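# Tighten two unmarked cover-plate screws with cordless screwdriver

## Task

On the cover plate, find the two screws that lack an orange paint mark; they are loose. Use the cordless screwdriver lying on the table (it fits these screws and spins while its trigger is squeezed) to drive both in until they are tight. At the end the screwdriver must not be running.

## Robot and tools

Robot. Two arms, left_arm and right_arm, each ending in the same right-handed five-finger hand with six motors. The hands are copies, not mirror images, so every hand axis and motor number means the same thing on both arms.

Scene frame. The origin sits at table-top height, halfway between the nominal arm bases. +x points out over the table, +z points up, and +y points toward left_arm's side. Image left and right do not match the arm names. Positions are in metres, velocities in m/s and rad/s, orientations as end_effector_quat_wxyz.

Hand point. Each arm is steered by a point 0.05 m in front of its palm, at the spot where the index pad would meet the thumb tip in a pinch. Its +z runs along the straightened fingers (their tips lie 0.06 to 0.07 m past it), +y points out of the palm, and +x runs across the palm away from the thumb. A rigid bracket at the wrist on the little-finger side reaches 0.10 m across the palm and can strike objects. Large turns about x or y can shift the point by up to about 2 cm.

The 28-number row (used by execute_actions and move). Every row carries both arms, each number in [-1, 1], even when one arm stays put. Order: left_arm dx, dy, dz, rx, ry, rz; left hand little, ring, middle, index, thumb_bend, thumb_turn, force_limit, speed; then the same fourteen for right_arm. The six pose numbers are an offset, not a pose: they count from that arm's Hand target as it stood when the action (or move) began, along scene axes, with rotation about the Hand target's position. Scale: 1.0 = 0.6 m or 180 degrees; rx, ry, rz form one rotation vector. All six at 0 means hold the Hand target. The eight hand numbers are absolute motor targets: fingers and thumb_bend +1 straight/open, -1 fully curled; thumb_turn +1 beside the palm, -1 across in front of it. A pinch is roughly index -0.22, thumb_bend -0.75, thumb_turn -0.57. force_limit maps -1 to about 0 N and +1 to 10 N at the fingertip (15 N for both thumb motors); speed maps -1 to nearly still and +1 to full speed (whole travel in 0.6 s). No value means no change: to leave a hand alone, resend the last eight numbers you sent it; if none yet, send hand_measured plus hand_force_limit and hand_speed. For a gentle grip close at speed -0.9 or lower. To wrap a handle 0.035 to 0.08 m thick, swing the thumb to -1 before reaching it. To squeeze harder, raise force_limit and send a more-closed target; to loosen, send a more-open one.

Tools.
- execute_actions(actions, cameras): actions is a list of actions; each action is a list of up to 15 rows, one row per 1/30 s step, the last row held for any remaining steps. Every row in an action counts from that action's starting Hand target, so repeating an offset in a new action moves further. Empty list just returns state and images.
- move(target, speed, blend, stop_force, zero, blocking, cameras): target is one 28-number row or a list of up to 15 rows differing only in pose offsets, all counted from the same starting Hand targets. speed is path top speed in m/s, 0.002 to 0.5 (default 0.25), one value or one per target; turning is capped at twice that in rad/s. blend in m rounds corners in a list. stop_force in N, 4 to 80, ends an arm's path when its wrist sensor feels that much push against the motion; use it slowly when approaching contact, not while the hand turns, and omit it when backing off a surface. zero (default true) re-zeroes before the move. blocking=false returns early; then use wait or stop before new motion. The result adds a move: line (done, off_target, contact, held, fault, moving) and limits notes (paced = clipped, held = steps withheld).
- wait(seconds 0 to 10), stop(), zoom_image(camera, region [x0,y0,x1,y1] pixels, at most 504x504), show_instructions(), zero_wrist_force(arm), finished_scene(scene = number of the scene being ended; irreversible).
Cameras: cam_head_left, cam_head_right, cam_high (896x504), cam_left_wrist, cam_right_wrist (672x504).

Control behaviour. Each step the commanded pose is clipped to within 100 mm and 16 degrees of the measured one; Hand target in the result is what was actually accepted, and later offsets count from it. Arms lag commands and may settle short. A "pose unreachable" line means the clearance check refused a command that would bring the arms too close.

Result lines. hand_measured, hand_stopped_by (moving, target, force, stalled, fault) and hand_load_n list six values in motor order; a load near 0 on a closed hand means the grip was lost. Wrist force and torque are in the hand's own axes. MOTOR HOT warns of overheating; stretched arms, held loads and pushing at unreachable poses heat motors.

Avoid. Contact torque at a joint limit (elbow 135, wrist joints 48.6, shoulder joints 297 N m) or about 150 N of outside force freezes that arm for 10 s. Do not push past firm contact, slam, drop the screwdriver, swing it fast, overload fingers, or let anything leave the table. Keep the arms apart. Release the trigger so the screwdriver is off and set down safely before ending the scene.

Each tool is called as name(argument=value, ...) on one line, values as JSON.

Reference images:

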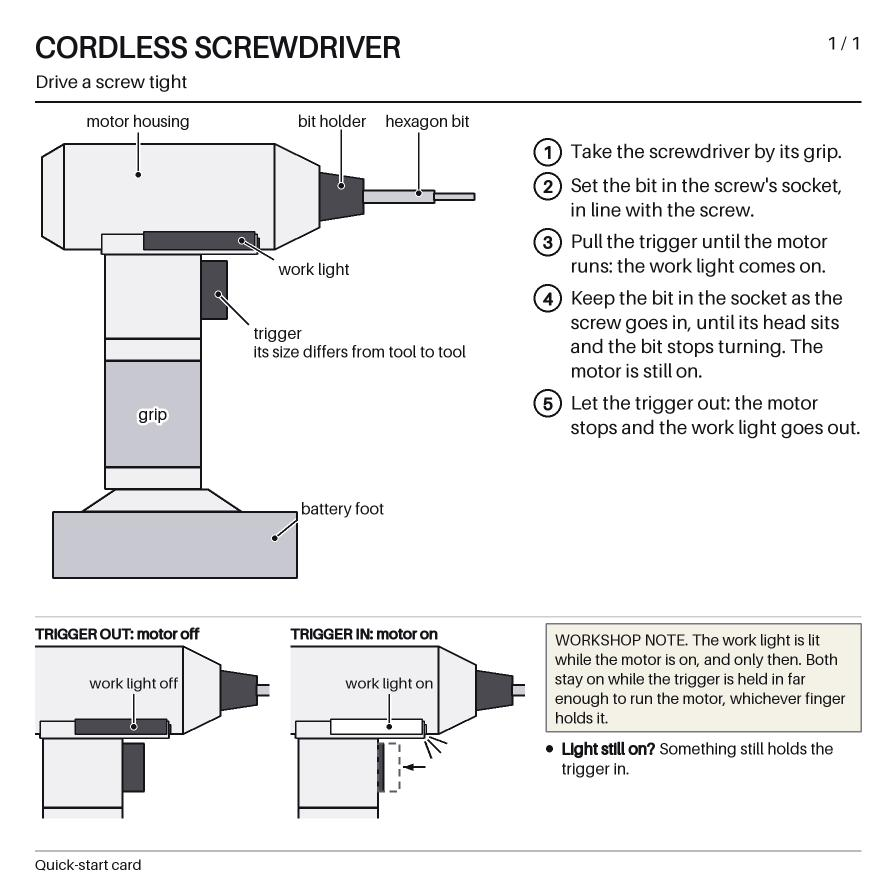

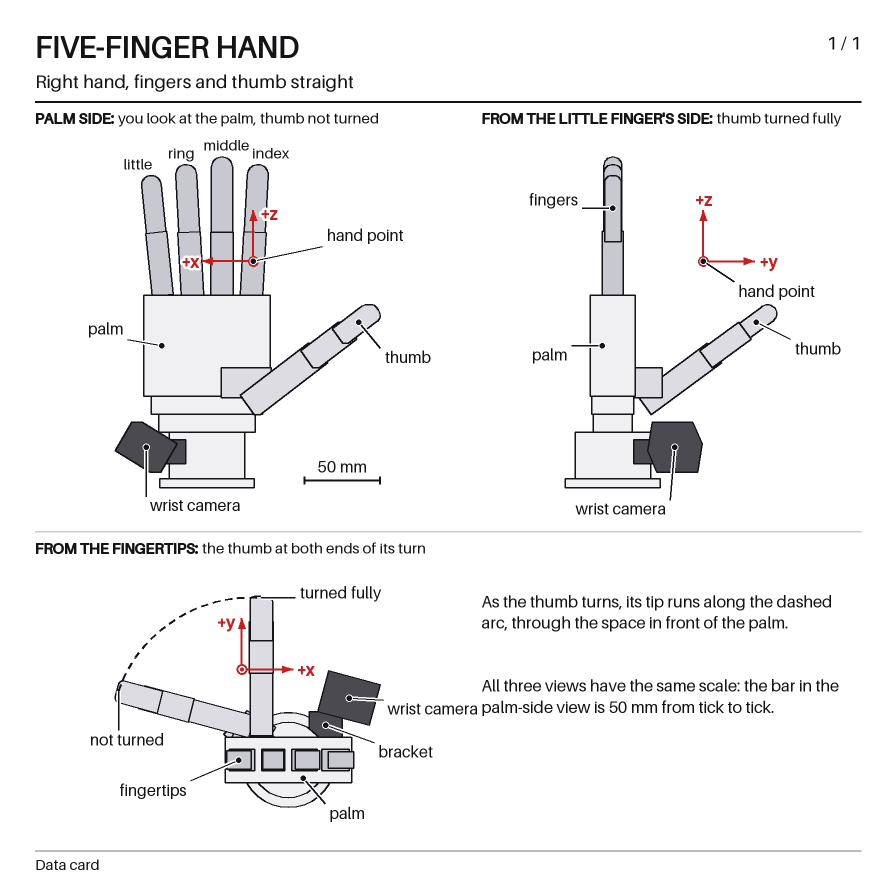

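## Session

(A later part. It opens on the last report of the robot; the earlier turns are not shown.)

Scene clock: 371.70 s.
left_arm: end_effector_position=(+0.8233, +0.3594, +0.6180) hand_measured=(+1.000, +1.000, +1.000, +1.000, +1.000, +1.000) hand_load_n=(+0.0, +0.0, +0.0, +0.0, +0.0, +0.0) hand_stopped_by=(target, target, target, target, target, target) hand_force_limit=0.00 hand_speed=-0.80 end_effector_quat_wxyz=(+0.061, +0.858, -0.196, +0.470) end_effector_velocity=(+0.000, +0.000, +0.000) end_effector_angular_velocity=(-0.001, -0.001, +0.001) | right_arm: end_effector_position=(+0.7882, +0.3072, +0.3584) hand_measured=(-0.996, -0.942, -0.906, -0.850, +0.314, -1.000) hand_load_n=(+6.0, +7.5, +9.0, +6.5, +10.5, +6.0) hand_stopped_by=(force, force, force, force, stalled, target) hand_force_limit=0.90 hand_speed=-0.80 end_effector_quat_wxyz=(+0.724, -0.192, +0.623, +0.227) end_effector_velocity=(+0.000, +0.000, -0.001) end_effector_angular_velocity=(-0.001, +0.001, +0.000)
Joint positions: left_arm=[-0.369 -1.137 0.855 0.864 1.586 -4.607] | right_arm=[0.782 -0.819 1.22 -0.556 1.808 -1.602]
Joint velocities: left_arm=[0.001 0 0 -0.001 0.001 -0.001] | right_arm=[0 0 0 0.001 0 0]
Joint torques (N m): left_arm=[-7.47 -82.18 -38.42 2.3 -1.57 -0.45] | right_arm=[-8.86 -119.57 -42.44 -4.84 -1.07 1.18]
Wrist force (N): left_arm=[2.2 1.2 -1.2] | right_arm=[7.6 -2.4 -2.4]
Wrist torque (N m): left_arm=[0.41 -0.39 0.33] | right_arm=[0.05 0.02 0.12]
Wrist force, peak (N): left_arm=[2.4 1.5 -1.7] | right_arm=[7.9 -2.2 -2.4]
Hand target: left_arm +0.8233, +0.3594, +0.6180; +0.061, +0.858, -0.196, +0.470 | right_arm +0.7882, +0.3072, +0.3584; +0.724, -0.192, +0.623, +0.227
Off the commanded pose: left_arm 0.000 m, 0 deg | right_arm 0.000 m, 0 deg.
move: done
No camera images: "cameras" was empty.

move(target=[[0,0,0,0,0,0,1,1,1,1,1,1,0,-0.8,-0.00549,-0.00377,0,0,0,0,-1,-1,-0.96,-0.9,0.3,-1,0.9,-0.8],[0,0,0,0,0,0,1,1,1,1,1,1,0,-0.8,-0.01398,0.00859,0,0,0,0,-1,-1,-0.96,-0.9,0.3,-1,0.9,-0.8]], speed=0.03, cameras=[])

move(target=[0,0,0,0,0,0,1,1,1,1,1,1,0,-0.8,0.00549,0.00377,0,0,0,0,-1,-1,-0.96,-0.9,0.3,-1,0.9,-0.8], speed=0.003, stop_force=4.5, cameras=["cam_left_wrist"])

zoom_image(camera="cam_left_wrist", region=[310, 265, 350, 305])

Scene clock: 372.77 s.
left_arm: end_effector_position=(+0.8233, +0.3594, +0.6180) hand_measured=(+1.000, +1.000, +1.000, +1.000, +1.000, +1.000) hand_load_n=(+0.0, +0.0, +0.0, +0.0, +0.0, +0.0) hand_stopped_by=(target, target, target, target, target, target) hand_force_limit=0.00 hand_speed=-0.80 end_effector_quat_wxyz=(+0.061, +0.858, -0.196, +0.470) end_effector_velocity=(-0.001, +0.000, +0.001) end_effector_angular_velocity=(+0.000, -0.001, +0.000) | right_arm: end_effector_position=(+0.7796, +0.3125, +0.3584) hand_measured=(-0.996, -0.942, -0.906, -0.850, +0.314, -1.000) hand_load_n=(+6.0, +7.5, +9.0, +6.5, +10.5, +6.0) hand_stopped_by=(force, force, force, force, stalled, target) hand_force_limit=0.90 hand_speed=-0.80 end_effector_quat_wxyz=(+0.724, -0.192, +0.623, +0.227) end_effector_velocity=(+0.000, +0.000, -0.001) end_effector_angular_velocity=(-0.001, +0.000, +0.001)
Joint positions: left_arm=[-0.369 -1.137 0.855 0.864 1.586 -4.607] | right_arm=[0.793 -0.819 1.22 -0.556 1.818 -1.604]
Joint velocities: left_arm=[0 -0.001 0 0 0 0] | right_arm=[-0.001 0 0.001 0 -0.002 0]
Joint torques (N m): left_arm=[-4.6 -79.78 -40.18 2.83 -1.96 -1.02] | right_arm=[-16.82 -122.37 -41.81 -4.46 -0.75 -1.07]
Wrist force (N): left_arm=[2.3 1.6 -1.6] | right_arm=[6.7 -0.3 -2.5]
Wrist torque (N m): left_arm=[0.48 -0.40 0.34] | right_arm=[-0.10 0.00 0.05]
Wrist force, peak (N): left_arm=[2.4 1.7 -1.5] | right_arm=[7.7 -2.3 -2.5]
Hand target: left_arm +0.8233, +0.3594, +0.6180; +0.061, +0.858, -0.196, +0.470 | right_arm +0.7798, +0.3123, +0.3584; +0.724, -0.192, +0.623, +0.227
Off the commanded pose: left_arm 0.000 m, 0 deg | right_arm 0.000 m, 0 deg.
move: done
No camera images: "cameras" was empty.

Scene clock: 374.67 s.
left_arm: end_effector_position=(+0.8233, +0.3594, +0.6180) hand_measured=(+1.000, +1.000, +1.000, +1.000, +1.000, +1.000) hand_load_n=(+0.0, +0.0, +0.0, +0.0, +0.0, +0.0) hand_stopped_by=(target, target, target, target, target, target) hand_force_limit=0.00 hand_speed=-0.80 end_effector_quat_wxyz=(+0.061, +0.858, -0.196, +0.470) end_effector_velocity=(+0.000, -0.001, +0.000) end_effector_angular_velocity=(-0.001, +0.000, -0.001) | right_arm: end_effector_position=(+0.7831, +0.3146, +0.3584) hand_measured=(-0.996, -0.942, -0.906, -0.850, +0.314, -1.000) hand_load_n=(+7.0, +7.5, +9.0, +7.0, +9.5, +5.0) hand_stopped_by=(force, force, force, force, stalled, target) hand_force_limit=0.90 hand_speed=-0.80 end_effector_quat_wxyz=(+0.724, -0.192, +0.623, +0.227) end_effector_velocity=(+0.000, +0.000, +0.000) end_effector_angular_velocity=(+0.000, +0.000, -0.001)
Joint positions: left_arm=[-0.369 -1.137 0.855 0.864 1.586 -4.607] | right_arm=[0.791 -0.813 1.209 -0.552 1.817 -1.604]
Joint velocities: left_arm=[-0.001 0.001 0 -0.001 0 0] | right_arm=[0 0 0 0 0 -0.001]
Joint torques (N m): left_arm=[-8.62 -78.82 -41.54 3.39 -1.58 -1.15] | right_arm=[-11.93 -118.18 -41.54 -4.39 0.09 2.09]
Wrist force (N): left_arm=[2.5 1.3 -1.6] | right_arm=[6.8 0.9 -2.6]
Wrist torque (N m): left_arm=[0.44 -0.42 0.35] | right_arm=[-0.29 -0.05 0.01]
Wrist force, peak (N): left_arm=[2.2 1.8 -1.6] | right_arm=[7.5 -0.2 -2.4]
Hand target: left_arm +0.8233, +0.3594, +0.6180; +0.061, +0.858, -0.196, +0.470 | right_arm +0.7831, +0.3146, +0.3584; +0.724, -0.192, +0.623, +0.227
Off the commanded pose: left_arm 0.000 m, 0 deg | right_arm 0.000 m, 0 deg.
move: done
Images, in order (width x height): cam_left_wrist 672x504.

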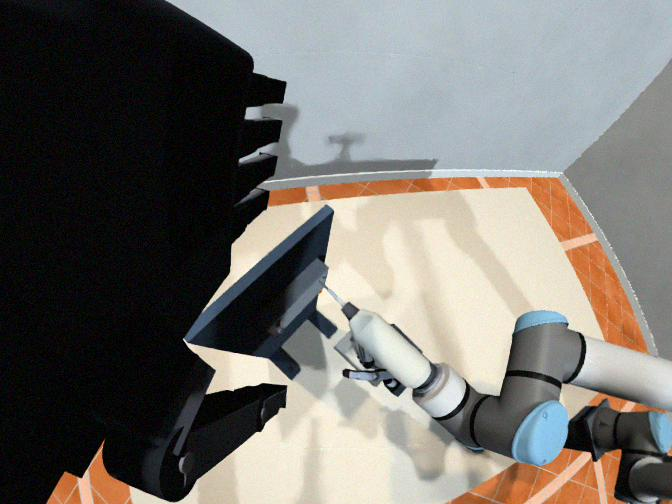

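Scaled by 12.600 from the camera's 672x504 image, which has a finer 960x720 frame.

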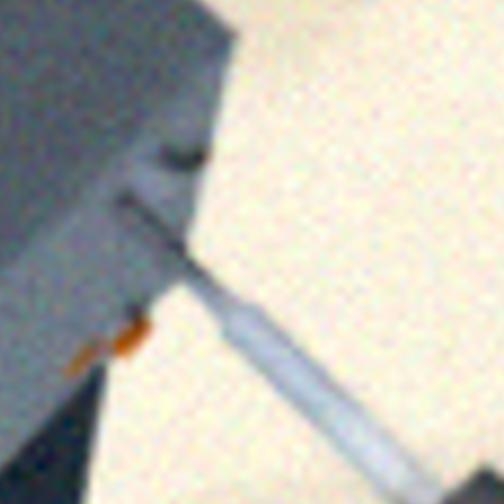

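move(target=[[0,0,0,0,0,0,1,1,1,1,1,1,0,-0.8,-0.0055,-0.0038,0,0,0,0,-1,-1,-0.96,-0.9,0.3,-1,0.9,-0.8],[0,0,0,0,0,0,1,1,1,1,1,1,0,-0.8,-0.00126,-0.01,0.00667,0,0,0,-1,-1,-0.96,-0.9,0.3,-1,0.9,-0.8]], speed=0.02, cameras=[])

move(target=[0,0,0,0,0,0,1,1,1,1,1,1,0,-0.8,0.0055,0.0038,0,0,0,0,-1,-1,-0.96,-0.9,0.3,-1,0.9,-0.8], speed=0.003, stop_force=4.5, cameras=["cam_left_wrist"])

Scene clock: 376.17 s.
left_arm: end_effector_position=(+0.8233, +0.3594, +0.6180) hand_measured=(+1.000, +1.000, +1.000, +1.000, +1.000, +1.000) hand_load_n=(+0.0, -0.5, +0.0, +0.0, +0.0, +0.0) hand_stopped_by=(target, target, target, target, target, target) hand_force_limit=0.00 hand_speed=-0.80 end_effector_quat_wxyz=(+0.061, +0.858, -0.196, +0.470) end_effector_velocity=(+0.000, +0.000, +0.000) end_effector_angular_velocity=(+0.000, +0.001, +0.000) | right_arm: end_effector_position=(+0.7824, +0.3085, +0.3625) hand_measured=(-0.996, -0.942, -0.906, -0.850, +0.314, -1.000) hand_load_n=(+7.5, +8.0, +9.5, +7.0, +9.5, +5.0) hand_stopped_by=(force, force, force, force, stalled, target) hand_force_limit=0.90 hand_speed=-0.80 end_effector_quat_wxyz=(+0.724, -0.192, +0.623, +0.227) end_effector_velocity=(+0.000, +0.000, -0.001) end_effector_angular_velocity=(-0.001, +0.001, +0.000)
Joint positions: left_arm=[-0.369 -1.137 0.855 0.864 1.586 -4.607] | right_arm=[0.788 -0.825 1.222 -0.553 1.813 -1.603]
Joint velocities: left_arm=[0 0 0 0.001 0 0] | right_arm=[0 0.001 0 0 0 0]
Joint torques (N m): left_arm=[-8.94 -79.18 -42.3 3.53 -1.16 -1.25] | right_arm=[1.97 -107.29 -45.02 -3.48 0.49 1.95]
Wrist force (N): left_arm=[2.1 1.4 -1.6] | right_arm=[6.9 -0.4 -2.1]
Wrist torque (N m): left_arm=[0.46 -0.38 0.32] | right_arm=[-0.16 -0.04 0.05]
Wrist force, peak (N): left_arm=[2.4 1.2 -2.0] | right_arm=[7.2 0.0 -2.7]
Hand target: left_arm +0.8233, +0.3594, +0.6180; +0.061, +0.858, -0.196, +0.470 | right_arm +0.7823, +0.3086, +0.3624; +0.724, -0.192, +0.623, +0.227
Off the commanded pose: left_arm 0.000 m, 0 deg | right_arm 0.000 m, 0 deg.
move: done
No camera images: "cameras" was empty.

Scene clock: 377.87 s.
left_arm: end_effector_position=(+0.8233, +0.3594, +0.6180) hand_measured=(+1.000, +1.000, +1.000, +1.000, +1.000, +1.000) hand_load_n=(+0.0, +0.0, +0.0, +0.0, +0.0, +0.0) hand_stopped_by=(target, target, target, target, target, target) hand_force_limit=0.00 hand_speed=-0.80 end_effector_quat_wxyz=(+0.061, +0.858, -0.196, +0.470) end_effector_velocity=(+0.000, +0.000, -0.001) end_effector_angular_velocity=(+0.000, +0.000, +0.000) | right_arm: end_effector_position=(+0.7838, +0.3096, +0.3624) hand_measured=(-0.996, -0.942, -0.906, -0.850, +0.314, -1.000) hand_load_n=(+7.5, +8.0, +9.5, +7.0, +9.5, +5.0) hand_stopped_by=(force, force, force, force, stalled, target) hand_force_limit=0.90 hand_speed=-0.80 end_effector_quat_wxyz=(+0.724, -0.192, +0.623, +0.227) end_effector_velocity=(+0.000, +0.000, -0.001) end_effector_angular_velocity=(+0.000, +0.000, +0.000)
Joint positions: left_arm=[-0.369 -1.137 0.855 0.864 1.586 -4.607] | right_arm=[0.787 -0.823 1.218 -0.551 1.813 -1.603]
Joint velocities: left_arm=[0 0.001 0 -0.001 0 0.001] | right_arm=[0 0.001 0 0 0 0]
Joint torques (N m): left_arm=[-9.52 -77.62 -45.43 3.18 -1.17 -1.39] | right_arm=[-2.38 -122.72 -42.58 -6.96 0.67 1.24]
Wrist force (N): left_arm=[2.3 1.4 -2.0] | right_arm=[6.5 -1.0 -6.1]
Wrist torque (N m): left_arm=[0.49 -0.39 0.35] | right_arm=[0.06 -0.15 0.05]
Wrist force, peak (N): left_arm=[2.3 1.4 -2.0] | right_arm=[5.5 -2.1 -11.3]
Hand target: left_arm +0.8233, +0.3594, +0.6180; +0.061, +0.858, -0.196, +0.470 | right_arm +0.7837, +0.3096, +0.3624; +0.724, -0.192, +0.623, +0.227
Off the commanded pose: left_arm 0.000 m, 0 deg | right_arm 0.002 m, 0 deg.
move: contact (right_arm)
Images, in order (width x height): cam_left_wrist 672x504.

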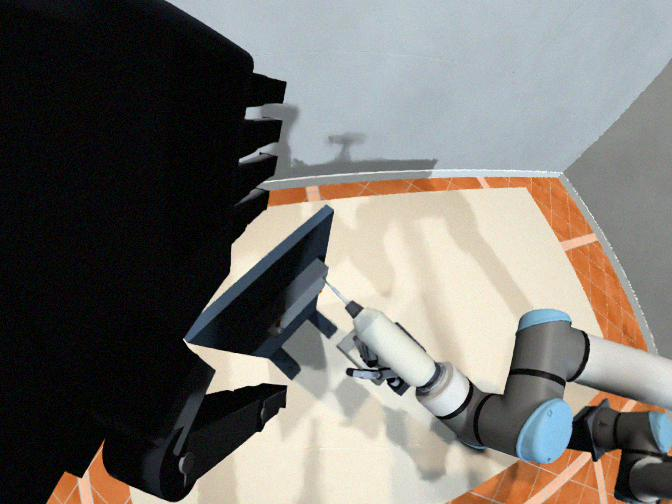

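move(target=[[0,0,0,0,0,0,1,1,1,1,1,1,0,-0.8,-0.0041,-0.0028,0,0,0,0,-1,-1,-0.96,-0.9,0.3,-1,0.9,-0.8],[0,0,0,0,0,0,1,1,1,1,1,1,0,-0.8,-0.0041,-0.0028,0.00167,0,0,0,-1,-1,-0.96,-0.9,0.3,-1,0.9,-0.8]], speed=0.02, cameras=[])

move(target=[0,0,0,0,0,0,1,1,1,1,1,1,0,-0.8,0.0062,0.0042,0,0,0,0,-1,-1,-0.96,-0.9,0.3,-1,0.9,-0.8], speed=0.003, stop_force=4.5, cameras=[])

Scene clock: 378.73 s.
left_arm: end_effector_position=(+0.8233, +0.3594, +0.6180) hand_measured=(+1.000, +1.000, +1.000, +1.000, +1.000, +1.000) hand_load_n=(+0.0, +0.0, +0.0, +0.0, +0.0, +0.0) hand_stopped_by=(target, target, target, target, target, target) hand_force_limit=0.00 hand_speed=-0.80 end_effector_quat_wxyz=(+0.061, +0.858, -0.196, +0.470) end_effector_velocity=(+0.000, +0.000, +0.000) end_effector_angular_velocity=(-0.001, +0.000, +0.001) | right_arm: end_effector_position=(+0.7813, +0.3079, +0.3634) hand_measured=(-0.996, -0.942, -0.906, -0.850, +0.314, -1.000) hand_load_n=(+7.5, +8.0, +9.0, +7.0, +9.5, +5.5) hand_stopped_by=(force, force, force, force, stalled, target) hand_force_limit=0.90 hand_speed=-0.80 end_effector_quat_wxyz=(+0.724, -0.192, +0.623, +0.227) end_effector_velocity=(+0.000, +0.000, +0.000) end_effector_angular_velocity=(+0.000, +0.000, +0.000)
Joint positions: left_arm=[-0.369 -1.137 0.855 0.864 1.586 -4.607] | right_arm=[0.788 -0.828 1.225 -0.553 1.813 -1.603]
Joint velocities: left_arm=[0 0 0 -0.001 0 -0.001] | right_arm=[0 0 0 0 0 0]
Joint torques (N m): left_arm=[-13.35 -78.83 -46.32 2.99 -1.34 -1.73] | right_arm=[15.56 -116.09 -51.55 -2.78 1.56 -1.57]
Wrist force (N): left_arm=[2.1 1.2 -1.4] | right_arm=[6.8 -0.3 -2.0]
Wrist torque (N m): left_arm=[0.42 -0.38 0.32] | right_arm=[-0.14 -0.04 0.05]
Wrist force, peak (N): left_arm=[2.4 1.6 -1.5] | right_arm=[6.6 -1.1 -6.3]
Hand target: left_arm +0.8233, +0.3594, +0.6180; +0.061, +0.858, -0.196, +0.470 | right_arm +0.7813, +0.3079, +0.3634; +0.724, -0.192, +0.623, +0.227
Off the commanded pose: left_arm 0.000 m, 0 deg | right_arm 0.000 m, 0 deg.
move: done
No camera images: "cameras" was empty.

Scene clock: 381.17 s.
left_arm: end_effector_position=(+0.8233, +0.3594, +0.6180) hand_measured=(+1.000, +1.000, +1.000, +1.000, +1.000, +1.000) hand_load_n=(+0.0, +0.0, +0.0, +0.0, +0.0, +0.0) hand_stopped_by=(target, target, target, target, target, target) hand_force_limit=0.00 hand_speed=-0.80 end_effector_quat_wxyz=(+0.061, +0.858, -0.196, +0.470) end_effector_velocity=(+0.000, +0.000, +0.000) end_effector_angular_velocity=(+0.000, +0.000, +0.000) | right_arm: end_effector_position=(+0.7850, +0.3104, +0.3633) hand_measured=(-0.996, -0.942, -0.906, -0.850, +0.314, -1.000) hand_load_n=(+7.0, +8.0, +9.5, +7.0, +9.5, +5.0) hand_stopped_by=(force, force, force, force, stalled, target) hand_force_limit=0.90 hand_speed=-0.80 end_effector_quat_wxyz=(+0.724, -0.192, +0.623, +0.227) end_effector_velocity=(+0.000, +0.000, +0.001) end_effector_angular_velocity=(+0.001, -0.001, +0.000)
Joint positions: left_arm=[-0.369 -1.137 0.855 0.864 1.586 -4.607] | right_arm=[0.787 -0.821 1.213 -0.548 1.812 -1.603]
Joint velocities: left_arm=[0 0 0 -0.001 0 0] | right_arm=[0 0 0 -0.001 0 0]
Joint torques (N m): left_arm=[-9.44 -78.32 -46.67 3.19 -1.2 -2] | right_arm=[-7.45 -119.07 -41.11 -6.08 -0.19 1.7]
Wrist force (N): left_arm=[2.0 1.1 -1.4] | right_arm=[5.0 -0.7 -1.6]
Wrist torque (N m): left_arm=[0.40 -0.37 0.32] | right_arm=[-0.07 -0.21 0.01]
Wrist force, peak (N): left_arm=[2.4 1.6 -1.5] | right_arm=[7.6 -0.2 -2.0]
Hand target: left_arm +0.8233, +0.3594, +0.6180; +0.061, +0.858, -0.196, +0.470 | right_arm +0.7850, +0.3104, +0.3634; +0.724, -0.192, +0.623, +0.227
Off the commanded pose: left_arm 0.000 m, 0 deg | right_arm 0.000 m, 0 deg.
move: done
No camera images: "cameras" was empty.

move(target=[[0,0,0,0,0,0,1,1,1,1,1,1,0,-0.8,-0.0062,-0.0042,0,0,0,0,-1,-1,-0.96,-0.9,0.3,-1,0.9,-0.8],[0,0,0,0,0,0,1,1,1,1,1,1,0,-0.8,-0.0062,-0.0042,-0.0142,0,0,0,-1,-1,-0.96,-0.9,0.3,-1,0.9,-0.8]], speed=0.02, cameras=[])

move(target=[0,0,0,0,0,0,1,1,1,1,1,1,0,-0.8,0.0062,0.0042,0,0,0,0,-1,-1,-0.96,-0.9,0.3,-1,0.9,-0.8], speed=0.003, stop_force=4.5, cameras=[])

Scene clock: 382.23 s.
left_arm: end_effector_position=(+0.8233, +0.3594, +0.6180) hand_measured=(+1.000, +1.000, +1.000, +1.000, +1.000, +1.000) hand_load_n=(+0.0, -0.5, +0.0, +0.0, +0.0, +0.0) hand_stopped_by=(target, target, target, target, target, target) hand_force_limit=0.00 hand_speed=-0.80 end_effector_quat_wxyz=(+0.061, +0.858, -0.196, +0.470) end_effector_velocity=(+0.000, +0.000, +0.000) end_effector_angular_velocity=(+0.001, +0.000, +0.000) | right_arm: end_effector_position=(+0.7813, +0.3079, +0.3547) hand_measured=(-0.996, -0.942, -0.906, -0.850, +0.314, -1.000) hand_load_n=(+7.5, +8.0, +9.5, +7.0, +9.5, +5.0) hand_stopped_by=(force, force, force, force, stalled, target) hand_force_limit=0.90 hand_speed=-0.80 end_effector_quat_wxyz=(+0.724, -0.192, +0.623, +0.227) end_effector_velocity=(+0.000, +0.000, -0.002) end_effector_angular_velocity=(-0.001, +0.001, +0.000)
Joint positions: left_arm=[-0.369 -1.137 0.855 0.864 1.586 -4.607] | right_arm=[0.788 -0.822 1.231 -0.565 1.813 -1.603]
Joint velocities: left_arm=[0 0 0 0 0 0.001] | right_arm=[0 0.002 0 0 0 0]
Joint torques (N m): left_arm=[-13.1 -76.25 -46.25 2.51 -1.42 -2.04] | right_arm=[14.56 -121.18 -49.98 -2.82 -0.06 -2.05]
Wrist force (N): left_arm=[2.4 1.1 -1.6] | right_arm=[7.0 -0.5 -2.2]
Wrist torque (N m): left_arm=[0.41 -0.42 0.34] | right_arm=[-0.17 -0.05 0.05]
Wrist force, peak (N): left_arm=[2.7 1.2 -1.4] | right_arm=[7.7 -0.3 -2.4]
Hand target: left_arm +0.8233, +0.3594, +0.6180; +0.061, +0.858, -0.196, +0.470 | right_arm +0.7813, +0.3079, +0.3549; +0.724, -0.192, +0.623, +0.227
Off the commanded pose: left_arm 0.000 m, 0 deg | right_arm 0.000 m, 0 deg.
move: done
No camera images: "cameras" was empty.

Scene clock: 384.30 s.
left_arm: end_effector_position=(+0.8233, +0.3594, +0.6180) hand_measured=(+1.000, +1.000, +1.000, +1.000, +1.000, +1.000) hand_load_n=(+0.0, +0.0, +0.0, +0.0, +0.0, +0.0) hand_stopped_by=(target, target, target, target, target, target) hand_force_limit=0.00 hand_speed=-0.80 end_effector_quat_wxyz=(+0.061, +0.858, -0.196, +0.470) end_effector_velocity=(+0.000, -0.001, +0.001) end_effector_angular_velocity=(+0.000, -0.001, -0.001) | right_arm: end_effector_position=(+0.7837, +0.3096, +0.3549) hand_measured=(-0.996, -0.942, -0.906, -0.850, +0.314, -1.000) hand_load_n=(+7.5, +8.0, +9.0, +6.5, +9.5, +4.5) hand_stopped_by=(force, force, force, force, stalled, target) hand_force_limit=0.90 hand_speed=-0.80 end_effector_quat_wxyz=(+0.724, -0.192, +0.623, +0.227) end_effector_velocity=(+0.000, +0.000, +0.000) end_effector_angular_velocity=(+0.000, +0.000, +0.000)
Joint positions: left_arm=[-0.369 -1.137 0.855 0.864 1.586 -4.607] | right_arm=[0.787 -0.817 1.223 -0.561 1.813 -1.603]
Joint velocities: left_arm=[-0.001 -0.001 0 0 0.001 0] | right_arm=[0 0 0 -0.001 0 0]
Joint torques (N m): left_arm=[-10.94 -78.94 -48.78 2.41 -1.2 -1.53] | right_arm=[-7.68 -123.83 -43.57 -7.21 1.41 0.83]
Wrist force (N): left_arm=[2.1 1.7 -1.6] | right_arm=[6.9 0.1 -6.6]
Wrist torque (N m): left_arm=[0.50 -0.36 0.33] | right_arm=[-0.05 -0.10 0.03]
Wrist force, peak (N): left_arm=[2.3 1.5 -1.8] | right_arm=[7.4 0.7 -11.9]
Hand target: left_arm +0.8233, +0.3594, +0.6180; +0.061, +0.858, -0.196, +0.470 | right_arm +0.7837, +0.3096, +0.3549; +0.724, -0.192, +0.623, +0.227
Off the commanded pose: left_arm 0.000 m, 0 deg | right_arm 0.002 m, 0 deg.
move: contact (right_arm)
No camera images: "cameras" was empty.

Lower to 0.3537.

move(target=[[0,0,0,0,0,0,1,1,1,1,1,1,0,-0.8,-0.0041,-0.0028,0,0,0,0,-1,-1,-0.96,-0.9,0.3,-1,0.9,-0.8],[0,0,0,0,0,0,1,1,1,1,1,1,0,-0.8,-0.0041,-0.0028,-0.0015,0,0,0,-1,-1,-0.96,-0.9,0.3,-1,0.9,-0.8]], speed=0.02, cameras=[])

move(target=[0,0,0,0,0,0,1,1,1,1,1,1,0,-0.8,0.0062,0.0042,0,0,0,0,-1,-1,-0.96,-0.9,0.3,-1,0.9,-0.8], speed=0.003, stop_force=4.5, cameras=[])

Scene clock: 385.17 s.
left_arm: end_effector_position=(+0.8233, +0.3594, +0.6180) hand_measured=(+1.000, +1.000, +1.000, +1.000, +1.000, +1.000) hand_load_n=(+0.0, +0.0, +0.0, +0.0, +0.0, +0.0) hand_stopped_by=(target, target, target, target, target, target) hand_force_limit=0.00 hand_speed=-0.80 end_effector_quat_wxyz=(+0.061, +0.858, -0.196, +0.470) end_effector_velocity=(+0.000, +0.001, +0.001) end_effector_angular_velocity=(+0.000, +0.000, +0.001) | right_arm: end_effector_position=(+0.7813, +0.3079, +0.3540) hand_measured=(-0.996, -0.942, -0.906, -0.850, +0.314, -1.000) hand_load_n=(+7.5, +8.0, +9.5, +7.0, +9.5, +5.0) hand_stopped_by=(force, force, force, force, stalled, target) hand_force_limit=0.90 hand_speed=-0.80 end_effector_quat_wxyz=(+0.724, -0.192, +0.623, +0.227) end_effector_velocity=(+0.000, +0.000, -0.001) end_effector_angular_velocity=(-0.001, +0.001, +0.000)
Joint positions: left_arm=[-0.369 -1.137 0.855 0.864 1.586 -4.607] | right_arm=[0.788 -0.821 1.232 -0.566 1.813 -1.603]
Joint velocities: left_arm=[0.001 -0.001 0 0.001 0 0] | right_arm=[0 0.001 0 0 0 0]
Joint torques (N m): left_arm=[-10.43 -79.03 -48.85 2.68 -0.8 -1.99] | right_arm=[14.98 -108.49 -44.51 -5.95 1.45 -1.96]
Wrist force (N): left_arm=[2.5 1.2 -1.4] | right_arm=[6.7 -0.4 -2.2]
Wrist torque (N m): left_arm=[0.43 -0.45 0.35] | right_arm=[-0.14 -0.01 0.04]
Wrist force, peak (N): left_arm=[2.4 1.5 -1.6] | right_arm=[7.2 -0.2 -6.8]
Hand target: left_arm +0.8233, +0.3594, +0.6180; +0.061, +0.858, -0.196, +0.470 | right_arm +0.7813, +0.3079, +0.3539; +0.724, -0.192, +0.623, +0.227
Off the commanded pose: left_arm 0.000 m, 0 deg | right_arm 0.000 m, 0 deg.
move: done
No camera images: "cameras" was empty.

Scene clock: 387.23 s.
left_arm: end_effector_position=(+0.8233, +0.3594, +0.6180) hand_measured=(+1.000, +1.000, +1.000, +1.000, +1.000, +1.000) hand_load_n=(+0.0, +0.0, +0.0, +0.0, +0.0, +0.0) hand_stopped_by=(target, target, target, target, target, target) hand_force_limit=0.00 hand_speed=-0.80 end_effector_quat_wxyz=(+0.061, +0.858, -0.196, +0.470) end_effector_velocity=(+0.000, +0.001, -0.001) end_effector_angular_velocity=(+0.001, +0.001, +0.000) | right_arm: end_effector_position=(+0.7850, +0.3104, +0.3539) hand_measured=(-0.996, -0.942, -0.906, -0.850, +0.314, -1.000) hand_load_n=(+6.5, +8.0, +10.0, +7.5, +9.0, +5.5) hand_stopped_by=(force, force, force, force, stalled, target) hand_force_limit=0.90 hand_speed=-0.80 end_effector_quat_wxyz=(+0.724, -0.192, +0.623, +0.227) end_effector_velocity=(+0.000, +0.000, +0.000) end_effector_angular_velocity=(+0.000, +0.000, +0.000)
Joint positions: left_arm=[-0.369 -1.137 0.855 0.864 1.586 -4.607] | right_arm=[0.787 -0.815 1.219 -0.561 1.812 -1.603]
Joint velocities: left_arm=[0.001 0 0 0.001 0 0.001] | right_arm=[0 0 0 0 0 0]
Joint torques (N m): left_arm=[-11.63 -79.87 -50.75 1.88 -1.13 -2.13] | right_arm=[-10.26 -120.24 -42.17 -5.22 -0.23 2.21]
Wrist force (N): left_arm=[2.1 1.3 -1.8] | right_arm=[7.4 -0.2 -2.6]
Wrist torque (N m): left_arm=[0.46 -0.36 0.33] | right_arm=[-0.16 0.06 0.05]
Wrist force, peak (N): left_arm=[2.3 1.7 -1.7] | right_arm=[8.2 0.2 -4.1]
Hand target: left_arm +0.8233, +0.3594, +0.6180; +0.061, +0.858, -0.196, +0.470 | right_arm +0.7850, +0.3104, +0.3540; +0.724, -0.192, +0.623, +0.227
Off the commanded pose: left_arm 0.000 m, 0 deg | right_arm 0.000 m, 0 deg.
move: done
No camera images: "cameras" was empty.

move(target=[[0,0,0,0,0,0,1,1,1,1,1,1,0,-0.8,-0.0055,-0.0038,0,0,0,0,-1,-1,-0.96,-0.9,0.3,-1,0.9,-0.8],[0,0,0,0,0,0,1,1,1,1,1,1,0,-0.8,-0.0055,-0.0038,0.00817,0,0,0,-1,-1,-0.96,-0.9,0.3,-1,0.9,-0.8]], speed=0.02, cameras=[])

move(target=[0,0,0,0,0,0,1,1,1,1,1,1,0,-0.8,0.0082,0.0056,0,0,0,0,-1,-1,-0.96,-0.9,0.3,-1,0.9,-0.8], speed=0.003, stop_force=5, cameras=[])

Scene clock: 388.23 s.
left_arm: end_effector_position=(+0.8233, +0.3594, +0.6180) hand_measured=(+1.000, +1.000, +1.000, +1.000, +1.000, +1.000) hand_load_n=(+0.0, +0.0, +0.0, +0.0, +0.0, +0.0) hand_stopped_by=(target, target, target, target, target, target) hand_force_limit=0.00 hand_speed=-0.80 end_effector_quat_wxyz=(+0.061, +0.858, -0.196, +0.470) end_effector_velocity=(+0.000, +0.000, +0.000) end_effector_angular_velocity=(+0.001, +0.000, -0.001) | right_arm: end_effector_position=(+0.7817, +0.3081, +0.3590) hand_measured=(-0.996, -0.942, -0.906, -0.850, +0.314, -1.000) hand_load_n=(+6.5, +8.0, +10.0, +7.5, +9.0, +5.5) hand_stopped_by=(force, force, force, force, stalled, target) hand_force_limit=0.90 hand_speed=-0.80 end_effector_quat_wxyz=(+0.724, -0.192, +0.623, +0.227) end_effector_velocity=(+0.000, +0.000, -0.002) end_effector_angular_velocity=(-0.002, +0.002, +0.000)
Joint positions: left_arm=[-0.369 -1.137 0.855 0.864 1.586 -4.607] | right_arm=[0.788 -0.824 1.227 -0.559 1.813 -1.603]
Joint velocities: left_arm=[0 0 0 0.001 0 0.001] | right_arm=[0 0.001 0 0.002 0 0]
Joint torques (N m): left_arm=[-11.17 -78.08 -50.28 2.23 -0.49 -1.8] | right_arm=[15.46 -109.18 -45.47 -6.09 0.42 -1.95]
Wrist force (N): left_arm=[2.1 1.1 -1.5] | right_arm=[7.2 -0.5 -1.9]
Wrist torque (N m): left_arm=[0.41 -0.37 0.32] | right_arm=[-0.17 -0.09 0.07]
Wrist force, peak (N): left_arm=[2.2 1.5 -1.7] | right_arm=[7.8 -0.2 -2.2]
Hand target: left_arm +0.8233, +0.3594, +0.6180; +0.061, +0.858, -0.196, +0.470 | right_arm +0.7817, +0.3081, +0.3588; +0.724, -0.192, +0.623, +0.227
Off the commanded pose: left_arm 0.000 m, 0 deg | right_arm 0.000 m, 0 deg.
move: done
No camera images: "cameras" was empty.

Scene clock: 390.17 s.
left_arm: end_effector_position=(+0.8233, +0.3594, +0.6180) hand_measured=(+1.000, +1.000, +1.000, +1.000, +1.000, +1.000) hand_load_n=(+0.0, +0.0, +0.0, +0.0, +0.0, +0.0) hand_stopped_by=(target, target, target, target, target, target) hand_force_limit=0.00 hand_speed=-0.80 end_effector_quat_wxyz=(+0.061, +0.858, -0.196, +0.470) end_effector_velocity=(+0.000, -0.001, +0.000) end_effector_angular_velocity=(+0.000, +0.000, -0.001) | right_arm: end_effector_position=(+0.7840, +0.3096, +0.3588) hand_measured=(-0.996, -0.942, -0.906, -0.850, +0.314, -1.000) hand_load_n=(+6.5, +8.0, +9.5, +7.0, +9.5, +5.5) hand_stopped_by=(force, force, force, force, stalled, target) hand_force_limit=0.90 hand_speed=-0.80 end_effector_quat_wxyz=(+0.724, -0.192, +0.623, +0.227) end_effector_velocity=(+0.000, +0.000, -0.001) end_effector_angular_velocity=(+0.000, +0.000, +0.001)
Joint positions: left_arm=[-0.369 -1.137 0.855 0.864 1.586 -4.607] | right_arm=[0.787 -0.82 1.22 -0.556 1.813 -1.603]
Joint velocities: left_arm=[-0.001 0 0 -0.001 0 0] | right_arm=[0 0.001 0 -0.001 0 0]
Joint torques (N m): left_arm=[-9.94 -80.97 -50.34 1.83 -1.13 -1.43] | right_arm=[-1.89 -123.71 -43.88 -7.11 1.24 0.39]
Wrist force (N): left_arm=[2.2 1.2 -1.9] | right_arm=[7.0 -1.2 -3.7]
Wrist torque (N m): left_arm=[0.44 -0.38 0.33] | right_arm=[-0.04 0.04 0.05]
Wrist force, peak (N): left_arm=[2.5 1.6 -1.6] | right_arm=[7.5 -2.2 -11.3]
Hand target: left_arm +0.8233, +0.3594, +0.6180; +0.061, +0.858, -0.196, +0.470 | right_arm +0.7839, +0.3096, +0.3588; +0.724, -0.192, +0.623, +0.227
Off the commanded pose: left_arm 0.000 m, 0 deg | right_arm 0.003 m, 0 deg.
move: contact (right_arm)
No camera images: "cameras" was empty.

move(target=[0,0,0,0,0,0,1,1,1,1,1,1,0,-0.8,0.00075,0.0001,-0.00033,0,0,0,-1,-1,-0.96,-0.9,0.3,-1,0.9,-0.8], speed=0.003, cameras=[])

Scene clock: 391.13 s.
left_arm: end_effector_position=(+0.8233, +0.3594, +0.6180) hand_measured=(+1.000, +1.000, +1.000, +1.000, +1.000, +1.000) hand_load_n=(+0.0, +0.0, -0.5, +0.0, +0.0, +0.0) hand_stopped_by=(target, target, target, target, target, target) hand_force_limit=0.00 hand_speed=-0.80 end_effector_quat_wxyz=(+0.061, +0.858, -0.196, +0.470) end_effector_velocity=(+0.000, +0.001, +0.000) end_effector_angular_velocity=(+0.000, +0.000, +0.002) | right_arm: end_effector_position=(+0.7844, +0.3097, +0.3586) hand_measured=(-0.996, -0.942, -0.906, -0.850, +0.314, -1.000) hand_load_n=(+7.0, +7.5, +8.5, +6.5, +10.5, +4.5) hand_stopped_by=(force, force, force, force, stalled, target) hand_force_limit=0.90 hand_speed=-0.80 end_effector_quat_wxyz=(+0.724, -0.192, +0.623, +0.227) end_effector_velocity=(+0.000, +0.000, +0.000) end_effector_angular_velocity=(+0.000, +0.000, +0.000)
Joint positions: left_arm=[-0.369 -1.137 0.855 0.864 1.586 -4.607] | right_arm=[0.787 -0.819 1.219 -0.556 1.812 -1.603]
Joint velocities: left_arm=[0.001 0 0 0.001 -0.001 -0.001] | right_arm=[0 -0.001 0 0.001 0 0]
Joint torques (N m): left_arm=[-9.54 -80.92 -51.28 2.07 -0.45 -2.12] | right_arm=[-15.38 -110.15 -53.21 -4.51 -0.79 1.66]
Wrist force (N): left_arm=[2.3 1.4 -1.6] | right_arm=[8.5 -1.2 -17.6]
Wrist torque (N m): left_arm=[0.46 -0.40 0.34] | right_arm=[0.32 -0.07 0.05]
Wrist force, peak (N): left_arm=[2.6 1.4 -1.7] | right_arm=[8.5 -1.2 -17.6]
Hand target: left_arm +0.8233, +0.3594, +0.6180; +0.061, +0.858, -0.196, +0.470 | right_arm +0.7844, +0.3097, +0.3586; +0.724, -0.192, +0.623, +0.227
Off the commanded pose: left_arm 0.000 m, 0 deg | right_arm 0.000 m, 0 deg.
move: done
No camera images: "cameras" was empty.

zoom_image(camera="cam_left_wrist", region=[310, 265, 350, 305])

Scaled by 12.600 from the camera's 672x504 image, which has a finer 960x720 frame.

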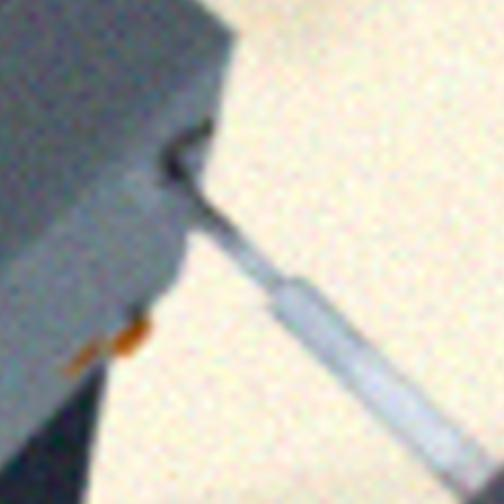

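move(target=[[0,0,0,0,0,0,1,1,1,1,1,1,0,-0.8,0.000008,-0.000601,-0.000333,0,0,0,-1,-1,-0.96,-0.9,0.3,-1,0.9,-0.8],[0,0,0,0,0,0,1,1,1,1,1,1,0,-0.8,-0.000935,0.000772,-0.000333,0,0,0,-1,-1,-0.96,-0.9,0.3,-1,0.9,-0.8],[0,0,0,0,0,0,1,1,1,1,1,1,0,-0.8,-0.000935,0.000772,0,0,0,0,-1,-1,-0.96,-0.9,0.3,-1,0.9,-0.8],[0,0,0,0,0,0,1,1,1,1,1,1,0,-0.8,0.000008,-0.000601,0,0,0,0,-1,-1,-0.96,-0.9,0.3,-1,0.9,-0.8],[0,0,0,0,0,0,1,1,1,1,1,1,0,-0.8,0.000008,-0.000601,0.000333,0,0,0,-1,-1,-0.96,-0.9,0.3,-1,0.9,-0.8],[0,0,0,0,0,0,1,1,1,1,1,1,0,-0.8,-0.000935,0.000772,0.000333,0,0,0,-1,-1,-0.96,-0.9,0.3,-1,0.9,-0.8],[0,0,0,0,0,0,1,1,1,1,1,1,0,-0.8,-0.000935,0.000772,0.000667,0,0,0,-1,-1,-0.96,-0.9,0.3,-1,0.9,-0.8],[0,0,0,0,0,0,1,1,1,1,1,1,0,-0.8,0.000008,-0.000601,0.000667,0,0,0,-1,-1,-0.96,-0.9,0.3,-1,0.9,-0.8],[0,0,0,0,0,0,1,1,1,1,1,1,0,-0.8,0.000008,-0.000601,0.001,0,0,0,-1,-1,-0.96,-0.9,0.3,-1,0.9,-0.8],[0,0,0,0,0,0,1,1,1,1,1,1,0,-0.8,-0.000935,0.000772,0.001,0,0,0,-1,-1,-0.96,-0.9,0.3,-1,0.9,-0.8]], speed=0.003, cameras=["cam_left_wrist","cam_right_wrist"])

Scene clock: 394.27 s.
left_arm: end_effector_position=(+0.8233, +0.3594, +0.6180) hand_measured=(+1.000, +1.000, +1.000, +1.000, +1.000, +1.000) hand_load_n=(+0.0, +0.0, +0.0, +0.0, +0.0, +0.0) hand_stopped_by=(target, target, target, target, target, target) hand_force_limit=0.00 hand_speed=-0.80 end_effector_quat_wxyz=(+0.061, +0.858, -0.196, +0.470) end_effector_velocity=(+0.000, +0.001, +0.000) end_effector_angular_velocity=(+0.000, +0.000, -0.001) | right_arm: end_effector_position=(+0.7839, +0.3101, +0.3593) hand_measured=(-0.996, -0.942, -0.906, -0.850, +0.314, -1.000) hand_load_n=(+5.5, +7.0, +8.5, +6.5, +11.0, +5.5) hand_stopped_by=(force, force, force, force, stalled, target) hand_force_limit=0.90 hand_speed=-0.80 end_effector_quat_wxyz=(+0.724, -0.192, +0.623, +0.227) end_effector_velocity=(-0.001, +0.000, +0.001) end_effector_angular_velocity=(+0.000, -0.001, +0.001)
Joint positions: left_arm=[-0.369 -1.137 0.855 0.864 1.586 -4.607] | right_arm=[0.788 -0.82 1.218 -0.555 1.813 -1.603]
Joint velocities: left_arm=[0.001 0 0 0 0.001 0.001] | right_arm=[0.001 0 0 -0.001 0 -0.001]
Joint torques (N m): left_arm=[-11.06 -78.24 -50.8 1.76 -0.91 -1.72] | right_arm=[9.6 -114.1 -53.16 -4.93 1.26 -1.34]
Wrist force (N): left_arm=[2.3 1.2 -1.3] | right_arm=[9.6 -1.4 -14.0]
Wrist torque (N m): left_arm=[0.42 -0.42 0.34] | right_arm=[0.48 -0.19 0.21]
Wrist force, peak (N): left_arm=[2.4 1.6 -1.7] | right_arm=[9.9 -1.7 -21.0]
Hand target: left_arm +0.8233, +0.3594, +0.6180; +0.061, +0.858, -0.196, +0.470 | right_arm +0.7838, +0.3102, +0.3592; +0.724, -0.192, +0.623, +0.227
Off the commanded pose: left_arm 0.000 m, 0 deg | right_arm 0.000 m, 0 deg.
move: done
Images, in order (width x height): cam_left_wrist 672x504, cam_right_wrist 672x504.

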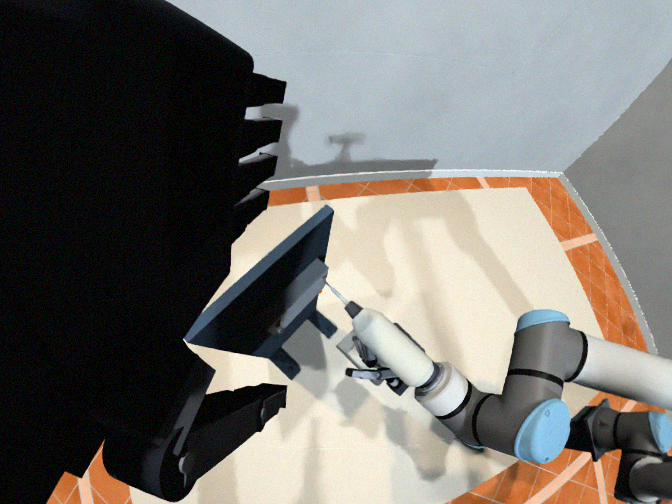

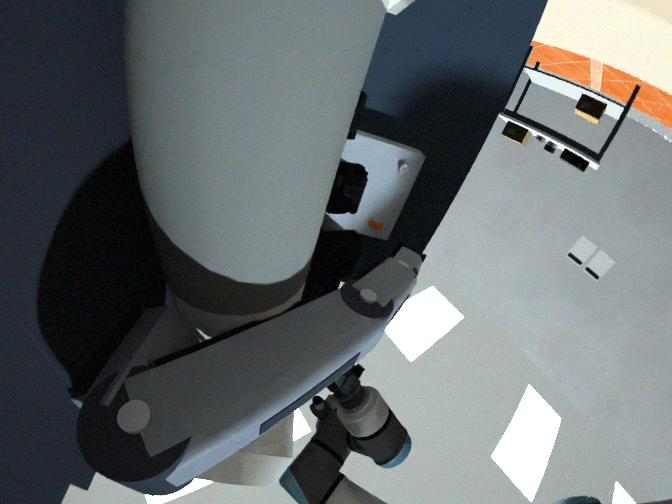

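zoom_image(camera="cam_left_wrist", region=[310, 265, 350, 305])

zoom_image(camera="cam_right_wrist", region=[300, 120, 440, 260])

zoom_image(camera="cam_left_wrist", region=[330, 290, 470, 410])

Scaled by 12.600 from the camera's 672x504 image, which has a finer 960x720 frame.

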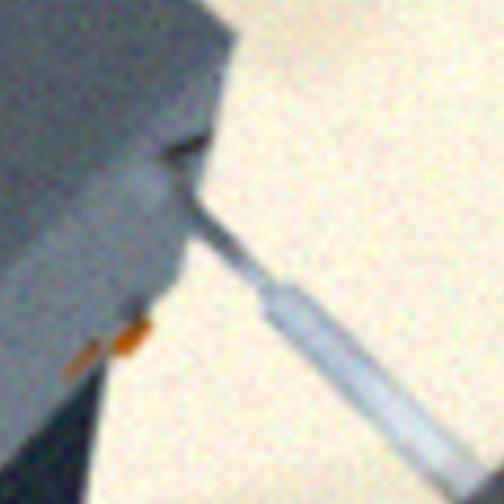

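Scaled by 3.600 from the camera's 672x504 image, which has a finer 960x720 frame.

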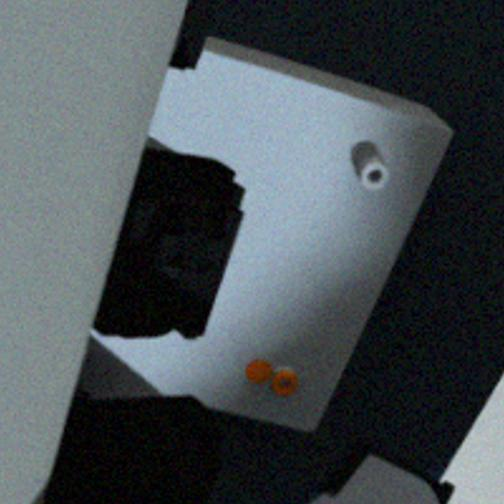

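Scaled by 3.600 from the camera's 672x504 image, which has a finer 960x720 frame.

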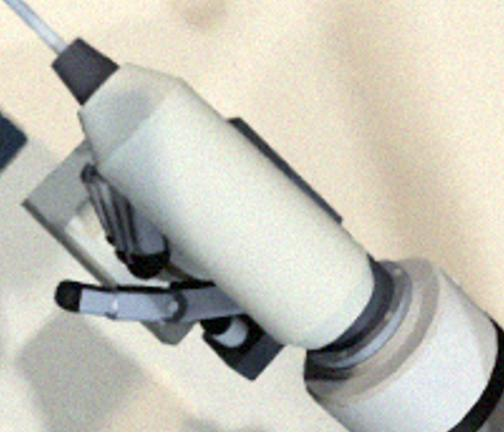

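move(target=[0,0,0,0,0,0,1,1,1,1,1,1,0,-0.8,0,0,0,0,0,0,-1,-1,-0.96,-0.5,0.3,-1,0.9,-0.8], cameras=["cam_right_wrist"])

zoom_image(camera="cam_right_wrist", region=[300, 120, 440, 260])

Scene clock: 396.10 s.
left_arm: end_effector_position=(+0.8233, +0.3594, +0.6180) hand_measured=(+1.000, +1.000, +1.000, +1.000, +1.000, +1.000) hand_load_n=(+0.0, +0.0, +0.0, +0.0, +0.0, +0.0) hand_stopped_by=(target, target, target, target, target, target) hand_force_limit=0.00 hand_speed=-0.80 end_effector_quat_wxyz=(+0.061, +0.858, -0.196, +0.470) end_effector_velocity=(+0.000, +0.000, +0.000) end_effector_angular_velocity=(+0.001, -0.001, -0.001) | right_arm: end_effector_position=(+0.7838, +0.3102, +0.3593) hand_measured=(-0.996, -0.942, -0.906, -0.500, +0.314, -1.000) hand_load_n=(+5.5, +7.5, +9.5, +0.0, +10.0, +6.5) hand_stopped_by=(force, force, force, target, stalled, target) hand_force_limit=0.90 hand_speed=-0.80 end_effector_quat_wxyz=(+0.724, -0.192, +0.623, +0.227) end_effector_velocity=(+0.000, +0.000, +0.000) end_effector_angular_velocity=(+0.000, +0.000, +0.000)
Joint positions: left_arm=[-0.369 -1.137 0.855 0.864 1.586 -4.607] | right_arm=[0.788 -0.82 1.218 -0.555 1.813 -1.603]
Joint velocities: left_arm=[-0.001 0 0 -0.001 -0.001 0.001] | right_arm=[0 0 0 0 0 0]
Joint torques (N m): left_arm=[-12.13 -78.32 -49.84 0.98 -0.42 -1.47] | right_arm=[4.34 -122.78 -51.82 -5.47 -0.64 -1.77]
Wrist force (N): left_arm=[2.3 1.4 -1.8] | right_arm=[6.4 -3.3 -2.7]
Wrist torque (N m): left_arm=[0.48 -0.39 0.34] | right_arm=[0.04 -0.06 0.07]
Wrist force, peak (N): left_arm=[2.3 1.7 -1.9] | right_arm=[9.1 -2.4 -18.1]
Hand target: left_arm +0.8233, +0.3594, +0.6180; +0.061, +0.858, -0.196, +0.470 | right_arm +0.7838, +0.3102, +0.3592; +0.724, -0.192, +0.623, +0.227
Off the commanded pose: left_arm 0.000 m, 0 deg | right_arm 0.000 m, 0 deg.
move: done
Images, in order (width x height): cam_right_wrist 672x504.

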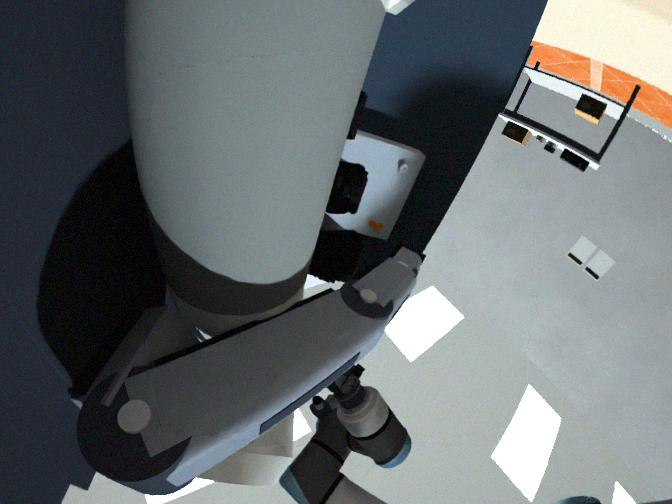

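Scaled by 3.600 from the camera's 672x504 image, which has a finer 960x720 frame.

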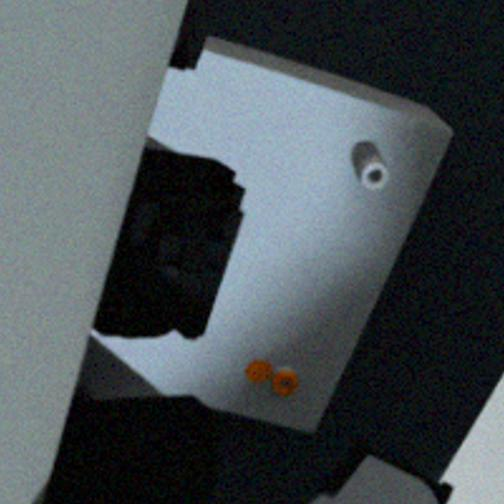

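zoom_image(camera="cam_right_wrist", region=[390, 150, 420, 180])

zoom_image(camera="cam_right_wrist", region=[362, 210, 392, 240])

Scaled by 16.800 from the camera's 672x504 image, which has a finer 960x720 frame.

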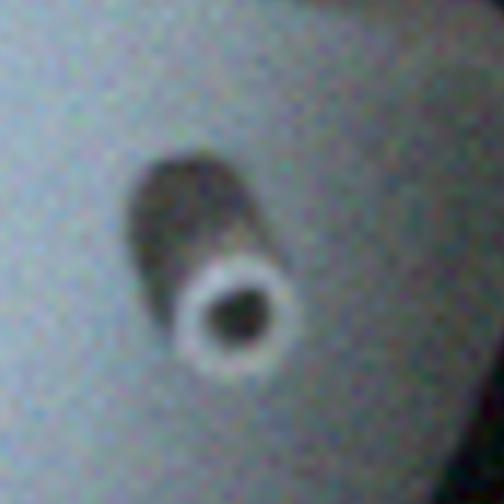

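Scaled by 16.800 from the camera's 672x504 image, which has a finer 960x720 frame.

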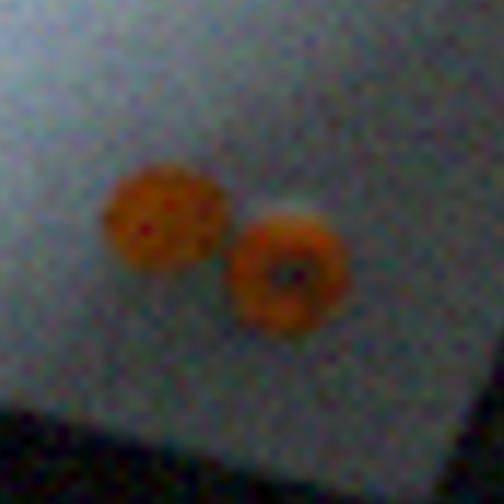

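move(target=[0,0,0,0,0,0,1,1,1,1,1,1,0,-0.8,0,0,0,0,0,0,-1,-1,-0.96,-0.9,0.3,-1,0.9,-0.8], cameras=["cam_left_wrist"])

zoom_image(camera="cam_left_wrist", region=[310, 265, 350, 305])

Scene clock: 398.43 s.
left_arm: end_effector_position=(+0.8233, +0.3594, +0.6180) hand_measured=(+1.000, +1.000, +1.000, +1.000, +1.000, +1.000) hand_load_n=(+0.0, +0.0, +0.0, +0.0, +0.0, +0.0) hand_stopped_by=(target, target, target, target, target, target) hand_force_limit=0.00 hand_speed=-0.80 end_effector_quat_wxyz=(+0.061, +0.858, -0.196, +0.470) end_effector_velocity=(+0.000, -0.001, +0.000) end_effector_angular_velocity=(-0.001, +0.000, +0.000) | right_arm: end_effector_position=(+0.7838, +0.3102, +0.3592) hand_measured=(-0.996, -0.942, -0.906, -0.862, +0.314, -1.000) hand_load_n=(+5.0, +6.5, +8.5, +11.0, +11.5, +5.5) hand_stopped_by=(force, force, force, force, stalled, target) hand_force_limit=0.90 hand_speed=-0.80 end_effector_quat_wxyz=(+0.724, -0.192, +0.623, +0.227) end_effector_velocity=(+0.000, +0.000, -0.002) end_effector_angular_velocity=(+0.000, +0.000, +0.000)
Joint positions: left_arm=[-0.369 -1.137 0.855 0.864 1.586 -4.607] | right_arm=[0.788 -0.82 1.218 -0.555 1.813 -1.603]
Joint velocities: left_arm=[-0.001 0 0 -0.001 0 -0.001] | right_arm=[0 0.002 0 -0.001 0 0]
Joint torques (N m): left_arm=[-10.68 -78.46 -50.29 0.84 -0.55 -2.12] | right_arm=[4.83 -120.13 -48.64 -5.12 -0.74 0.07]
Wrist force (N): left_arm=[2.0 1.2 -1.6] | right_arm=[6.7 0.3 -12.3]
Wrist torque (N m): left_arm=[0.43 -0.35 0.31] | right_arm=[0.14 -0.31 0.02]
Wrist force, peak (N): left_arm=[2.5 1.4 -1.7] | right_arm=[6.7 0.4 -12.7]
Hand target: left_arm +0.8233, +0.3594, +0.6180; +0.061, +0.858, -0.196, +0.470 | right_arm +0.7838, +0.3102, +0.3592; +0.724, -0.192, +0.623, +0.227
Off the commanded pose: left_arm 0.000 m, 0 deg | right_arm 0.000 m, 0 deg.
move: done
Images, in order (width x height): cam_left_wrist 672x504.

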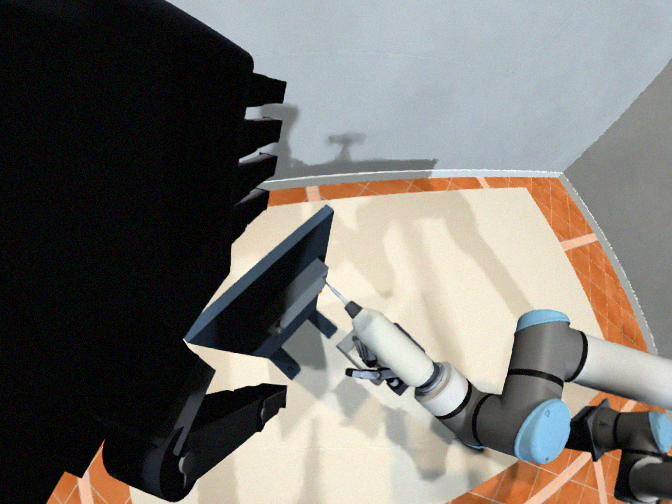

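Scaled by 12.600 from the camera's 672x504 image, which has a finer 960x720 frame.

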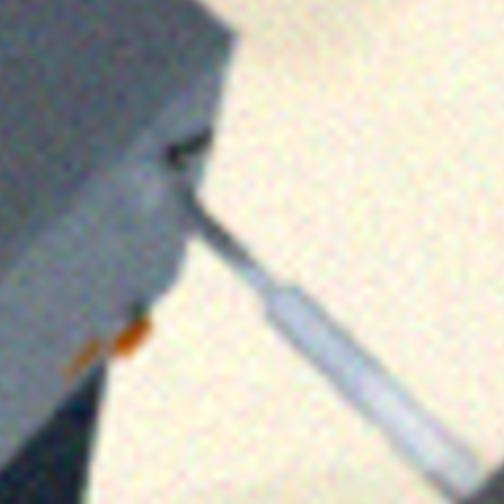

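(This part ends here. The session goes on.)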